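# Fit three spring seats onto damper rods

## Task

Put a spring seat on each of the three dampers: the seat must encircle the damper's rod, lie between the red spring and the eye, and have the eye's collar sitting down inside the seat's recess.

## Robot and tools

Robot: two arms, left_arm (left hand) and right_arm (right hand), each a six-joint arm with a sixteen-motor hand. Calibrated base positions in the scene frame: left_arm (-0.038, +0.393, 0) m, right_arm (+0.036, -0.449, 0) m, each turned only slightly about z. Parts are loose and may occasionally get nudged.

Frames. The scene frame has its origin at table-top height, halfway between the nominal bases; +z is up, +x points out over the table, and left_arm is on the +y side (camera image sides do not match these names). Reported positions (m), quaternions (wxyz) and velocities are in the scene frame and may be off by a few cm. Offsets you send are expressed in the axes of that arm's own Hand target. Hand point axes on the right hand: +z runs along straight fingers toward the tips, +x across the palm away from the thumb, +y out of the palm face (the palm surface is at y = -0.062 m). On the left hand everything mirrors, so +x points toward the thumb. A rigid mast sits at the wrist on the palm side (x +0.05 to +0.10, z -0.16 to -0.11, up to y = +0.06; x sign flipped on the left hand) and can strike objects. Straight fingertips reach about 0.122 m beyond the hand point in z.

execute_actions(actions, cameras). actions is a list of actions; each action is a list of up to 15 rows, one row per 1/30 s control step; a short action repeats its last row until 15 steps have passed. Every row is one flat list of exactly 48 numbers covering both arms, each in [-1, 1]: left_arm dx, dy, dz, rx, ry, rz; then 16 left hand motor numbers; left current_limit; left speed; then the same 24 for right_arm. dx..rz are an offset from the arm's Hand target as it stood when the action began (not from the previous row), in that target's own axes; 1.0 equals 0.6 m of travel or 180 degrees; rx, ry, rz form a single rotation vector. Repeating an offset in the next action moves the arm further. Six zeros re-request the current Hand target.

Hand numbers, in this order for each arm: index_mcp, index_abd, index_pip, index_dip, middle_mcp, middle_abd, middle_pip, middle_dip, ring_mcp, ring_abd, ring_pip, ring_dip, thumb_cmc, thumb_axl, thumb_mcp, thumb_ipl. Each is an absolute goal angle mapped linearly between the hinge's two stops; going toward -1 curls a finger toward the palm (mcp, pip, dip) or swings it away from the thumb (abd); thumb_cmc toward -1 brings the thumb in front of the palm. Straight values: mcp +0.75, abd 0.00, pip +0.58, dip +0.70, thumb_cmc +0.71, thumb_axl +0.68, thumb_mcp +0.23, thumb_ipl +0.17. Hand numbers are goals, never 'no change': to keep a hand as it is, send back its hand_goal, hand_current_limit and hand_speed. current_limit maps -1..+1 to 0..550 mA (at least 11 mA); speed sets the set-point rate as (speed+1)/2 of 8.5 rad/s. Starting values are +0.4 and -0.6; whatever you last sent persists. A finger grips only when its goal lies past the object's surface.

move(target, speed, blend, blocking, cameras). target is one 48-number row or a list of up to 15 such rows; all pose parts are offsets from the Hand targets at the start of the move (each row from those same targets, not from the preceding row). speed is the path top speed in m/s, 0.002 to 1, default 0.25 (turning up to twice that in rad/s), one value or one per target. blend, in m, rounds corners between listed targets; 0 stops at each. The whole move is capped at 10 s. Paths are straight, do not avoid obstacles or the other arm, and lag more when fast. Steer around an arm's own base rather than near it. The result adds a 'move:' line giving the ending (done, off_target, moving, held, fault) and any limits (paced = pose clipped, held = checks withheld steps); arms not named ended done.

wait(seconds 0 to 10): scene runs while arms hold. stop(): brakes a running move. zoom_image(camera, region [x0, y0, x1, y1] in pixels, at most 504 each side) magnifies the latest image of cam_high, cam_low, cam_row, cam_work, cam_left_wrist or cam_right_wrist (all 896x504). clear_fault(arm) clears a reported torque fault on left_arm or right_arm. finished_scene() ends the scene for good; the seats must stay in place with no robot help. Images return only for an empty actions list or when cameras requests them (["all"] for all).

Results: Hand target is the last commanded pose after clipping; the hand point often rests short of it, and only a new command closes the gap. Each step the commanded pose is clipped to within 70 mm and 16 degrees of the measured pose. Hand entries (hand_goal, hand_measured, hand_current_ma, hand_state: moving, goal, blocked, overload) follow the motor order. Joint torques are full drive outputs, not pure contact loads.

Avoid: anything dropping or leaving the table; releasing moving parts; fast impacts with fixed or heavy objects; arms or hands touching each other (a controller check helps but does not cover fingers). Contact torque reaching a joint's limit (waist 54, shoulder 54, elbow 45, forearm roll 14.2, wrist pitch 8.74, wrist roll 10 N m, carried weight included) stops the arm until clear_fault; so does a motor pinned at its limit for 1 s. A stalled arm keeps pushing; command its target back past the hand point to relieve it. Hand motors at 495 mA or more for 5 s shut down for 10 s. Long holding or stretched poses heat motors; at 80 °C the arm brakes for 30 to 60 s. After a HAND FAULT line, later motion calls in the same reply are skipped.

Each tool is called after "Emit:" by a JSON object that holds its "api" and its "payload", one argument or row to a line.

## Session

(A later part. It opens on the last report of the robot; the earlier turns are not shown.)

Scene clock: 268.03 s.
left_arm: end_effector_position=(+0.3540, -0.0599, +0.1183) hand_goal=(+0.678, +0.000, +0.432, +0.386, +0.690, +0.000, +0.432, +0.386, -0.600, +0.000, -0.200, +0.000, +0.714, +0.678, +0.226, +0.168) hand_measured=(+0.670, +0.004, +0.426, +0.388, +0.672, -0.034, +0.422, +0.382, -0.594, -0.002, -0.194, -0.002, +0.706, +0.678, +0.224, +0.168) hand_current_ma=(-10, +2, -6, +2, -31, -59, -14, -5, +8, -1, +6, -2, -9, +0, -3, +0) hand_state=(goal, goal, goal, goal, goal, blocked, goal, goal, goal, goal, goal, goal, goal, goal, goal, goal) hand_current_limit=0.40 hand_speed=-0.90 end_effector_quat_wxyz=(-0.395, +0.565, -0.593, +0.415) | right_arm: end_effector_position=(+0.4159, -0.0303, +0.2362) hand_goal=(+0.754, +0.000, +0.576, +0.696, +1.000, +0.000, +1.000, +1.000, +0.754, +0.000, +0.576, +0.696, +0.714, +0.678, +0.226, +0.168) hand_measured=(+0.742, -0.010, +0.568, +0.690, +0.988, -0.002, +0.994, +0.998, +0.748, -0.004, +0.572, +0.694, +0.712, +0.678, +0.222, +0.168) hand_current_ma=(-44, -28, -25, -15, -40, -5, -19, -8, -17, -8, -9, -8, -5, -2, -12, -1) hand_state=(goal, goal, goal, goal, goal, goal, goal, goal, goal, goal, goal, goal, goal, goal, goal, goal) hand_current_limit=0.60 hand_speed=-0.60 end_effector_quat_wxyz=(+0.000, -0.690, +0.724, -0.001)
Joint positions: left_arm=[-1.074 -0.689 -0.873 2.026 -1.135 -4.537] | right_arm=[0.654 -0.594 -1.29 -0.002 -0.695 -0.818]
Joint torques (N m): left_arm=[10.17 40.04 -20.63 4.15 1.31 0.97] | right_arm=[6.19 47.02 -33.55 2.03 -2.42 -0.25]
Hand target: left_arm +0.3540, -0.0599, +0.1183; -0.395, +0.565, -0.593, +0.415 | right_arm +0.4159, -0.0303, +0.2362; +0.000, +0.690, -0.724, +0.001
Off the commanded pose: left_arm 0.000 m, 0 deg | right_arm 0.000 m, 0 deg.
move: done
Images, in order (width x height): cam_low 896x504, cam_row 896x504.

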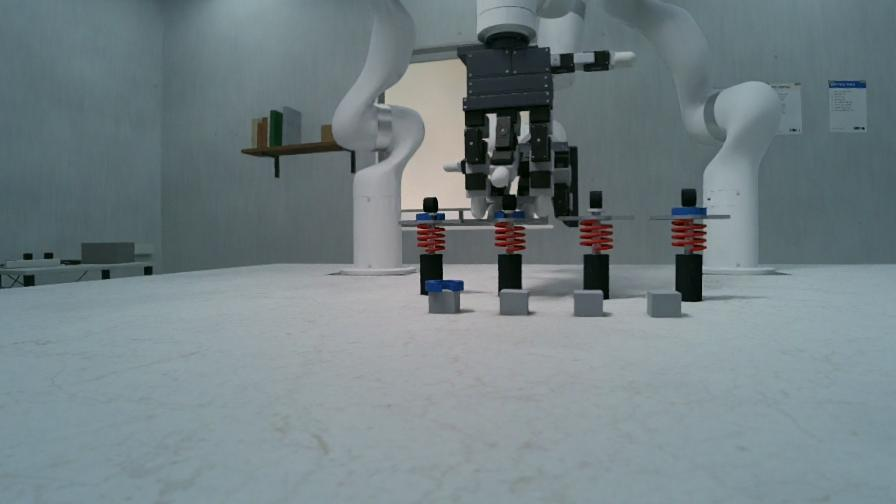

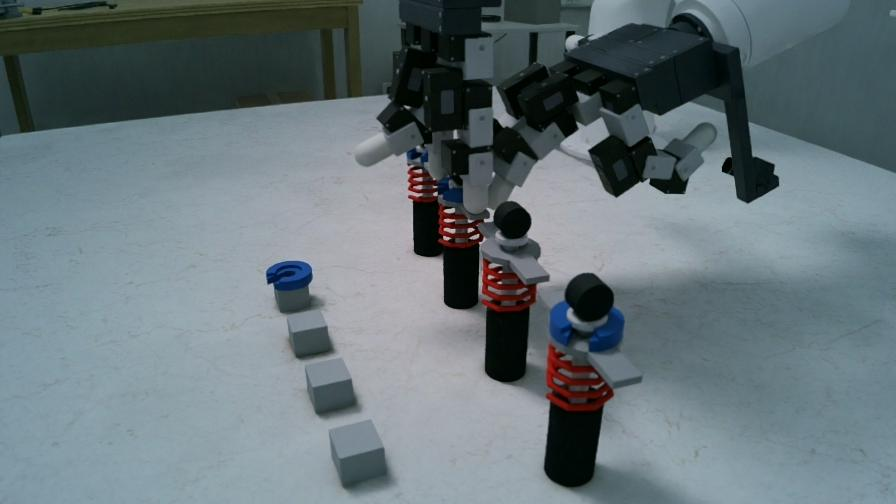

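Emit:
{"api": "move", "payload": {
  "target": [0,0,0,0,0,0,0.678,0.0,0.431,0.385,0.69,0.0,0.431,0.385,-0.6,0,-0.2,0.0,0.714,0.678,0.226,0.168,0.4,-0.9,0,0,-0.0333,0,0,0,0.754,0,0.576,0.696,1,0,1,1,0.754,0,0.576,0.696,0.714,0.678,0.226,0.168,0.6,-0.6],
  "speed": 0.03,
  "cameras": ["cam_low","cam_row"]
}}

Emit:
{"api": "zoom_image", "payload": {
  "camera": "cam_low",
  "region": [480, 190, 540, 230]
}}

Emit:
{"api": "zoom_image", "payload": {
  "camera": "cam_row",
  "region": [430, 150, 530, 220]
}}

Scene clock: 269.20 s.
left_arm: end_effector_position=(+0.3540, -0.0599, +0.1183) hand_goal=(+0.678, +0.000, +0.432, +0.386, +0.690, +0.000, +0.432, +0.386, -0.600, +0.000, -0.200, +0.000, +0.714, +0.678, +0.226, +0.168) hand_measured=(+0.670, +0.004, +0.426, +0.388, +0.672, -0.034, +0.422, +0.382, -0.594, -0.002, -0.194, -0.002, +0.706, +0.678, +0.224, +0.168) hand_current_ma=(-10, +2, -6, +2, -31, -59, -14, -5, +8, -1, +6, -2, -9, +0, -3, +0) hand_state=(goal, goal, goal, goal, goal, blocked, goal, goal, goal, goal, goal, goal, goal, goal, goal, goal) hand_current_limit=0.40 hand_speed=-0.90 end_effector_quat_wxyz=(-0.395, +0.565, -0.593, +0.415) | right_arm: end_effector_position=(+0.4158, -0.0303, +0.2561) hand_goal=(+0.754, +0.000, +0.576, +0.696, +1.000, +0.000, +1.000, +1.000, +0.754, +0.000, +0.576, +0.696, +0.714, +0.678, +0.226, +0.168) hand_measured=(+0.748, -0.004, +0.572, +0.694, +0.988, -0.002, +0.994, +0.998, +0.750, -0.004, +0.572, +0.694, +0.712, +0.678, +0.222, +0.168) hand_current_ma=(-18, -9, -10, -8, -40, -5, -19, -8, -16, -8, -9, -8, -5, -2, -12, -1) hand_state=(goal, goal, goal, goal, goal, goal, goal, goal, goal, goal, goal, goal, goal, goal, goal, goal) hand_current_limit=0.60 hand_speed=-0.60 end_effector_quat_wxyz=(+0.000, -0.690, +0.724, -0.001)
Joint positions: left_arm=[-1.074 -0.689 -0.873 2.026 -1.135 -4.537] | right_arm=[0.654 -0.569 -1.302 -0.002 -0.732 -0.818]
Joint torques (N m): left_arm=[12.65 39.92 -19.79 3.98 1.15 0.85] | right_arm=[7.51 48.2 -33.58 1.69 -2.86 -0.39]
Hand target: left_arm +0.3540, -0.0599, +0.1183; -0.395, +0.565, -0.593, +0.415 | right_arm +0.4158, -0.0303, +0.2561; +0.000, +0.690, -0.724, +0.001
Off the commanded pose: left_arm 0.000 m, 0 deg | right_arm 0.000 m, 0 deg.
move: done
Images, in order (width x height): cam_low 896x504, cam_row 896x504.

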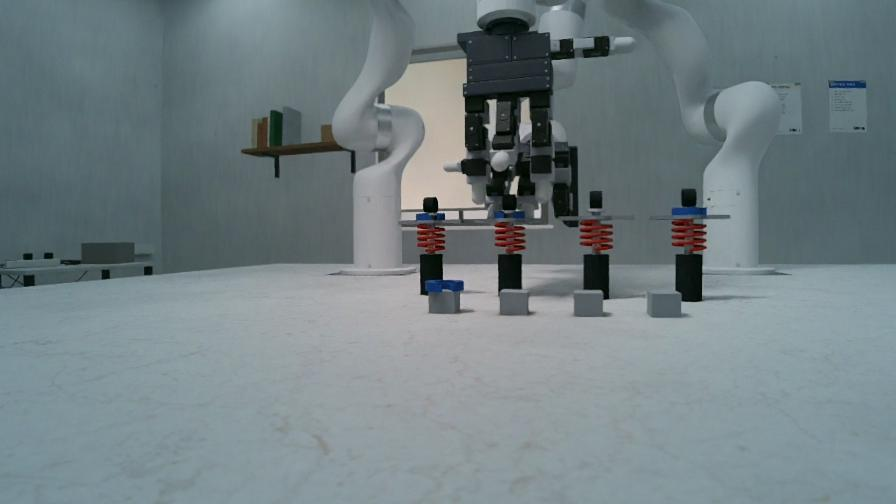

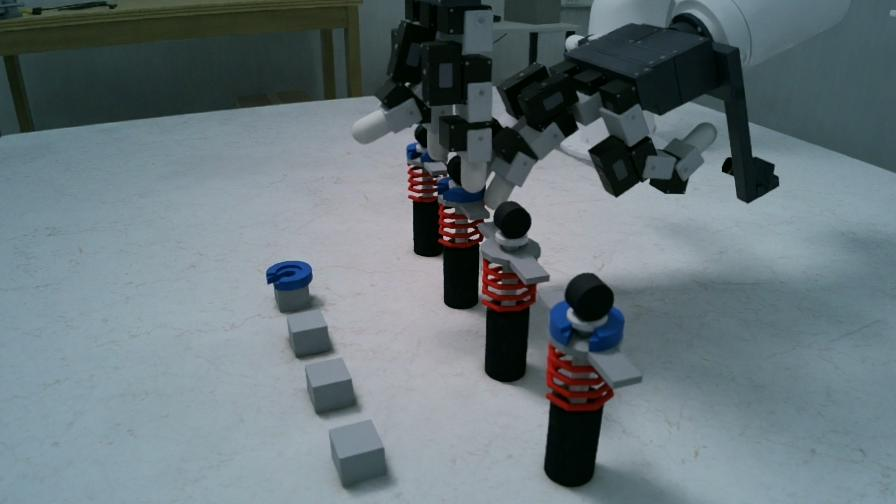

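Scaled by 8.400.

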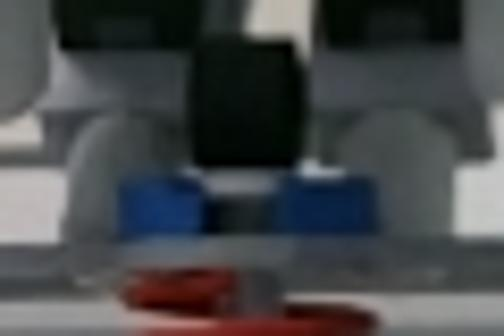

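Scaled by 5.040.

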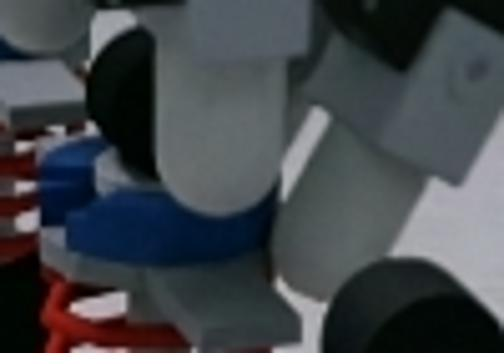

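Emit:
{"api": "zoom_image", "payload": {
  "camera": "cam_low",
  "region": [400, 190, 460, 230]
}}

Emit:
{"api": "zoom_image", "payload": {
  "camera": "cam_row",
  "region": [380, 120, 510, 220]
}}

Scaled by 8.400.

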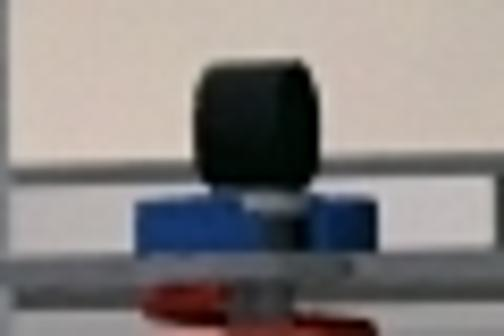

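Scaled by 3.877.

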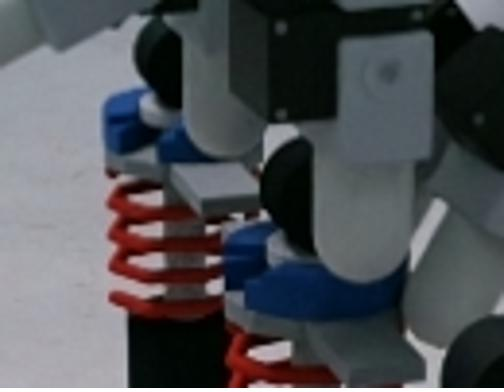

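Emit:
{"api": "move", "payload": {
  "target": [
    [0,0,0,0,0,0,0.678,0.0,0.431,0.385,0.69,0.0,0.431,0.385,-0.6,0,-0.2,0.0,0.714,0.678,0.226,0.168,0.4,-0.9,0,0,-0.09,0,0,0,0.754,0,0.576,0.696,1,0,1,1,0.754,0,0.576,0.696,0.714,0.678,0.226,0.168,0.6,-0.6],
    [0,0.0342,-0.094,0,0,0,0.678,0.0,0.431,0.385,0.69,0.0,0.431,0.385,-0.6,0,-0.2,0.0,0.714,0.678,0.226,0.168,0.4,-0.9,0,0,-0.15,0,0,0,0.754,0,0.576,0.696,1,0,1,1,0.754,0,0.576,0.696,0.714,0.678,0.226,0.168,0.6,-0.6]
  ],
  "speed": [0.08,0.06],
  "cameras": ["cam_low","cam_row"]
}}

Emit:
{"api": "zoom_image", "payload": {
  "camera": "cam_low",
  "region": [480, 190, 540, 230]
}}

Emit:
{"api": "zoom_image", "payload": {
  "camera": "cam_row",
  "region": [380, 120, 510, 220]
}}

Emit:
{"api": "zoom_image", "payload": {
  "camera": "cam_row",
  "region": [520, 260, 650, 360]
}}

Scene clock: 272.03 s.
left_arm: end_effector_position=(+0.2941, -0.0569, +0.1183) hand_goal=(+0.678, +0.000, +0.432, +0.386, +0.690, +0.000, +0.432, +0.386, -0.600, +0.000, -0.200, +0.000, +0.714, +0.678, +0.226, +0.168) hand_measured=(+0.670, +0.002, +0.426, +0.388, +0.674, -0.004, +0.424, +0.384, -0.594, -0.002, -0.194, -0.002, +0.706, +0.678, +0.224, +0.168) hand_current_ma=(-10, +2, -6, +2, -27, -2, -9, -2, +8, -1, +6, -2, -9, +0, -3, +0) hand_state=(goal, goal, goal, goal, goal, goal, goal, goal, goal, goal, goal, goal, goal, goal, goal, goal) hand_current_limit=0.40 hand_speed=-0.90 end_effector_quat_wxyz=(-0.395, +0.565, -0.593, +0.415) | right_arm: end_effector_position=(+0.4157, -0.0303, +0.3461) hand_goal=(+0.754, +0.000, +0.576, +0.696, +1.000, +0.000, +1.000, +1.000, +0.754, +0.000, +0.576, +0.696, +0.714, +0.678, +0.226, +0.168) hand_measured=(+0.748, -0.004, +0.572, +0.694, +0.988, -0.002, +0.994, +0.998, +0.750, -0.004, +0.572, +0.694, +0.712, +0.678, +0.222, +0.168) hand_current_ma=(-18, -9, -10, -8, -40, -5, -19, -8, -16, -8, -9, -8, -5, -2, -12, -1) hand_state=(goal, goal, goal, goal, goal, goal, goal, goal, goal, goal, goal, goal, goal, goal, goal, goal) hand_current_limit=0.60 hand_speed=-0.60 end_effector_quat_wxyz=(+0.000, -0.690, +0.724, -0.001)
Joint positions: left_arm=[-1.19 -0.653 -0.797 1.924 -1.168 -4.569] | right_arm=[0.654 -0.476 -1.382 -0.002 -0.906 -0.818]
Joint torques (N m): left_arm=[-12.36 56.24 -9.83 -3.43 -5.16 -1.36] | right_arm=[9.21 44.19 -35.73 1.59 -2.81 -0.33]
Hand target: left_arm +0.2940, -0.0569, +0.1183; -0.395, +0.565, -0.593, +0.415 | right_arm +0.4157, -0.0303, +0.3461; +0.000, +0.690, -0.724, +0.001
Off the commanded pose: left_arm 0.000 m, 0 deg | right_arm 0.000 m, 0 deg.
move: done
Images, in order (width x height): cam_low 896x504, cam_row 896x504.

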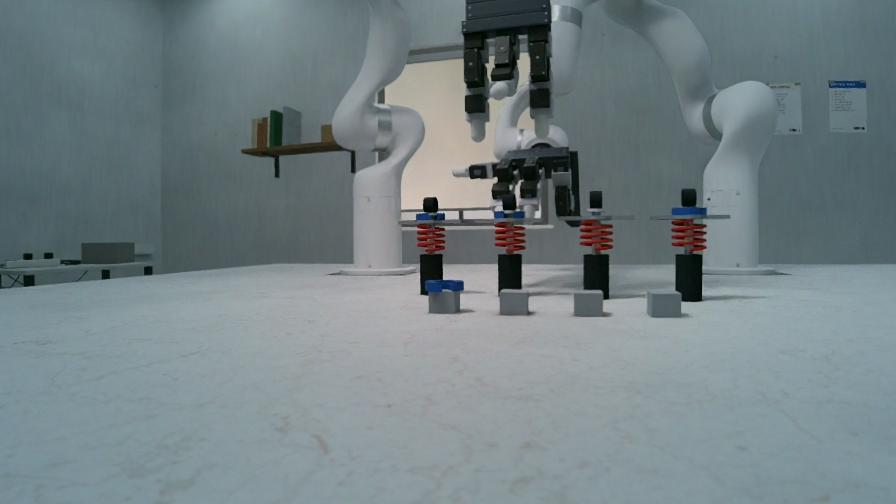

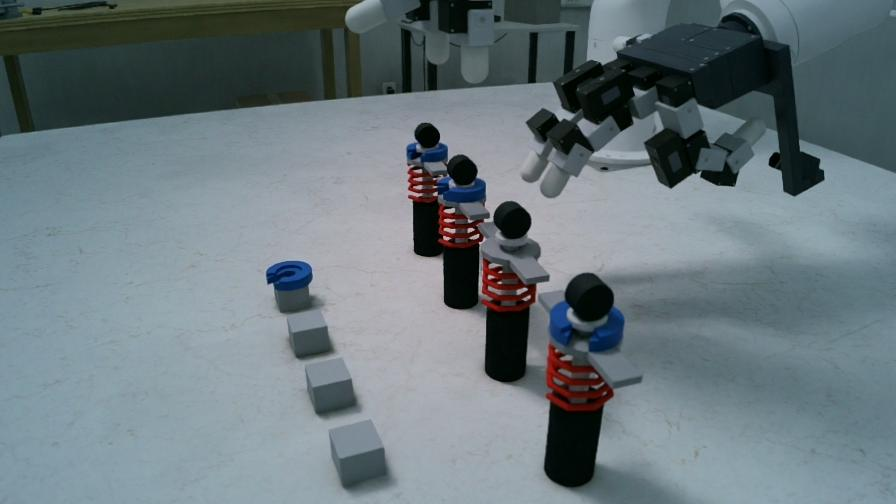

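Scaled by 8.400.

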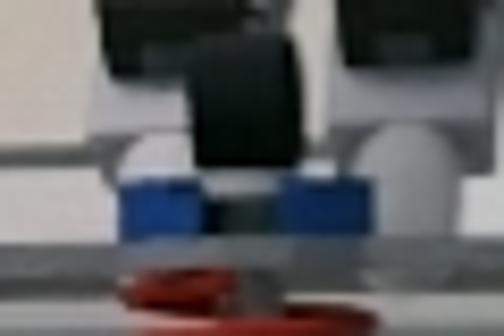

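Scaled by 3.877.

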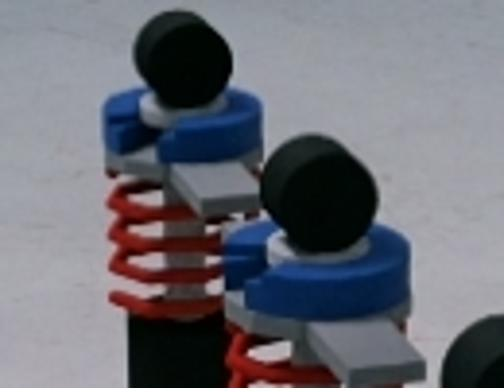

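Scaled by 3.877.

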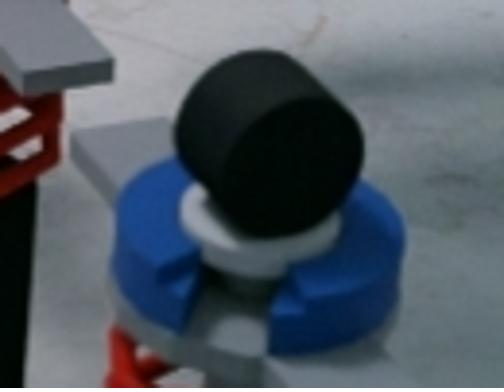

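Emit:
{"api": "zoom_image", "payload": {
  "camera": "cam_low",
  "region": [650, 180, 726, 230]
}}

Emit:
{"api": "zoom_image", "payload": {
  "camera": "cam_row",
  "region": [440, 150, 500, 220]
}}

Emit:
{"api": "execute_actions", "payload": {
  "actions": []
}}

Scaled by 6.632.

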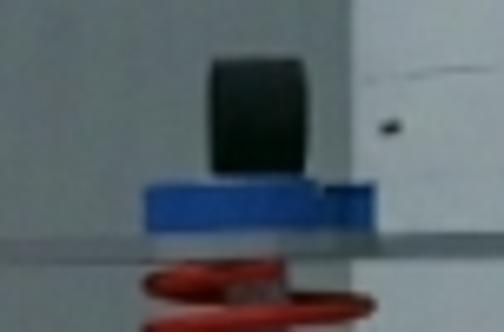

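Scaled by 7.200.

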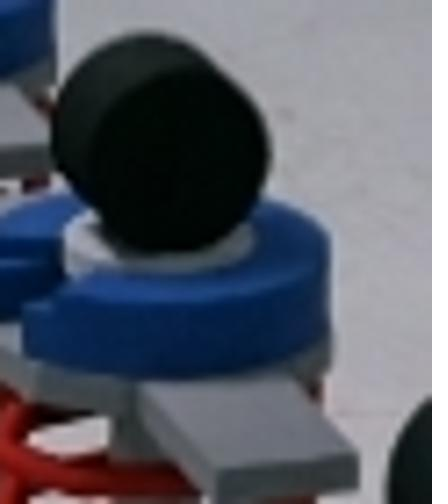

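Scene clock: 272.13 s.
left_arm: end_effector_position=(+0.2940, -0.0569, +0.1183) hand_goal=(+0.678, +0.000, +0.432, +0.386, +0.690, +0.000, +0.432, +0.386, -0.600, +0.000, -0.200, +0.000, +0.714, +0.678, +0.226, +0.168) hand_measured=(+0.670, +0.002, +0.426, +0.388, +0.674, -0.004, +0.424, +0.384, -0.594, -0.002, -0.194, -0.002, +0.706, +0.678, +0.224, +0.168) hand_current_ma=(-10, +2, -6, +2, -27, -2, -9, -2, +8, -1, +6, -2, -9, +0, -3, +0) hand_state=(goal, goal, goal, goal, goal, goal, goal, goal, goal, goal, goal, goal, goal, goal, goal, goal) hand_current_limit=0.40 hand_speed=-0.90 end_effector_quat_wxyz=(-0.395, +0.565, -0.593, +0.415) | right_arm: end_effector_position=(+0.4157, -0.0303, +0.3461) hand_goal=(+0.754, +0.000, +0.576, +0.696, +1.000, +0.000, +1.000, +1.000, +0.754, +0.000, +0.576, +0.696, +0.714, +0.678, +0.226, +0.168) hand_measured=(+0.748, -0.004, +0.572, +0.694, +0.988, -0.002, +0.994, +0.998, +0.750, -0.004, +0.572, +0.694, +0.712, +0.678, +0.222, +0.168) hand_current_ma=(-18, -9, -10, -8, -40, -5, -19, -8, -16, -8, -9, -8, -5, -2, -12, -1) hand_state=(goal, goal, goal, goal, goal, goal, goal, goal, goal, goal, goal, goal, goal, goal, goal, goal) hand_current_limit=0.60 hand_speed=-0.60 end_effector_quat_wxyz=(+0.000, -0.690, +0.724, -0.001)
Joint positions: left_arm=[-1.19 -0.653 -0.797 1.924 -1.168 -4.569] | right_arm=[0.654 -0.475 -1.382 -0.002 -0.906 -0.818]
Joint velocities: within noise
Joint torques (N m): left_arm=[-13.07 56.1 -9.79 -3.58 -5.05 -1.32] | right_arm=[8.57 44.52 -35.78 1.32 -2.88 -0.33]
Motor temperatures (°C): left_arm=[30 28 35 32 33 32] | right_arm=[32 34 37 30 35 34]
Hand target: left_arm +0.2940, -0.0569, +0.1183; -0.395, +0.565, -0.593, +0.415 | right_arm +0.4157, -0.0303, +0.3461; +0.000, +0.690, -0.724, +0.001
Off the commanded pose: left_arm 0.000 m, 0 deg | right_arm 0.000 m, 0 deg.

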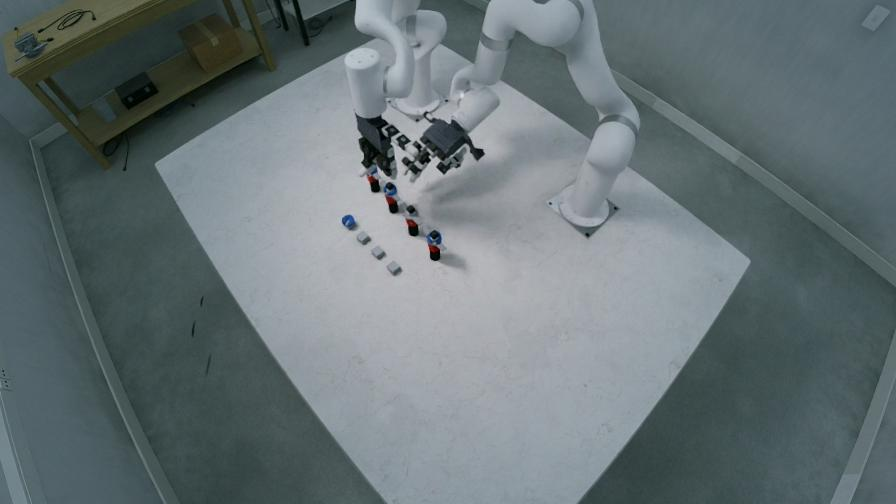

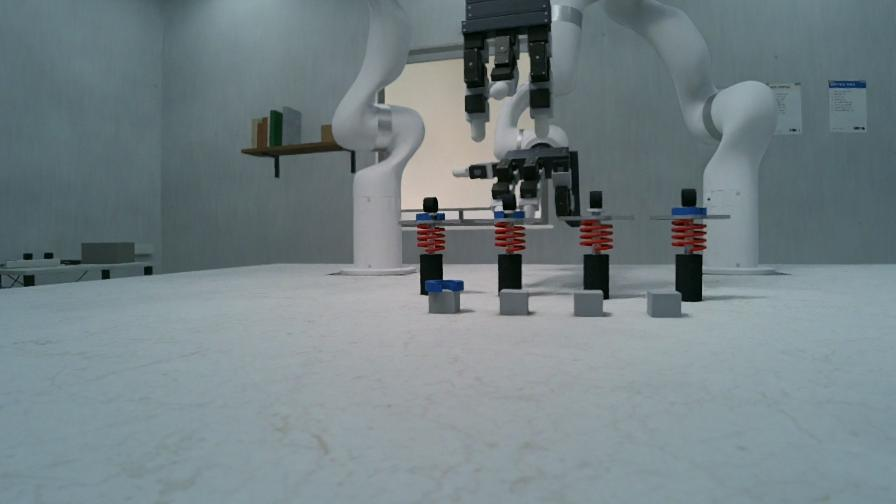

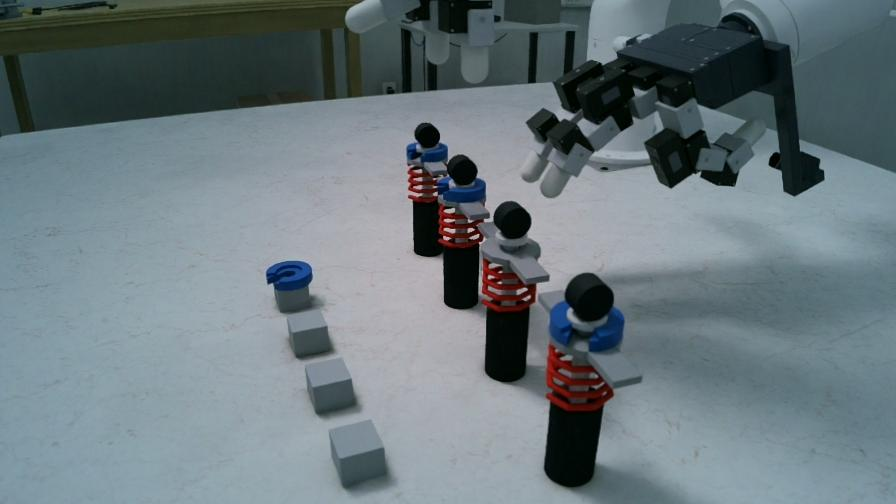

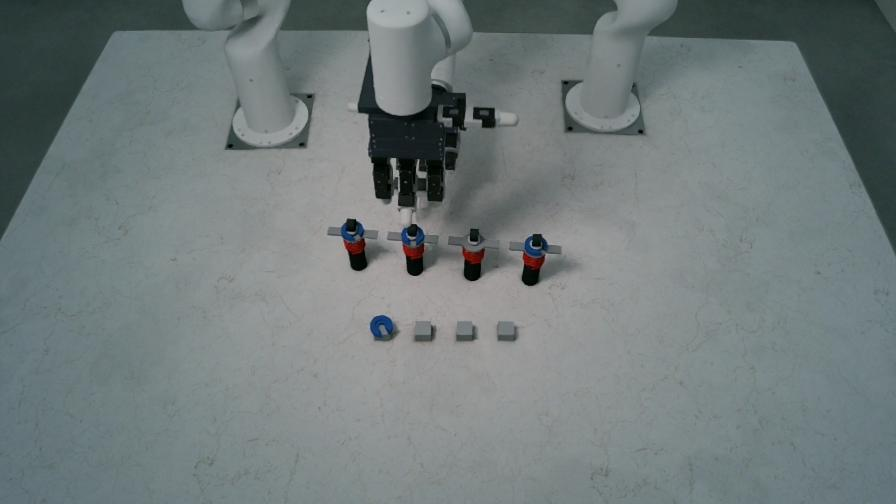

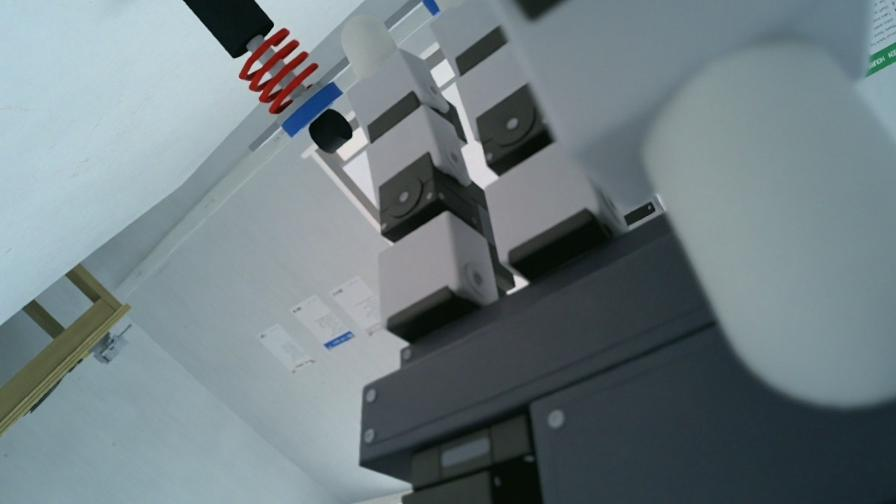

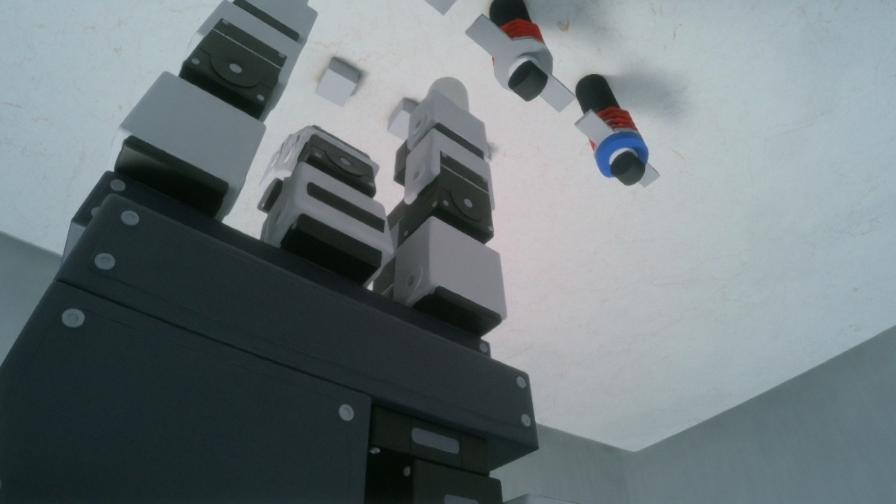

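Emit:
{"api": "finished_scene", "payload": {

}}

The scene is finished: the task was done.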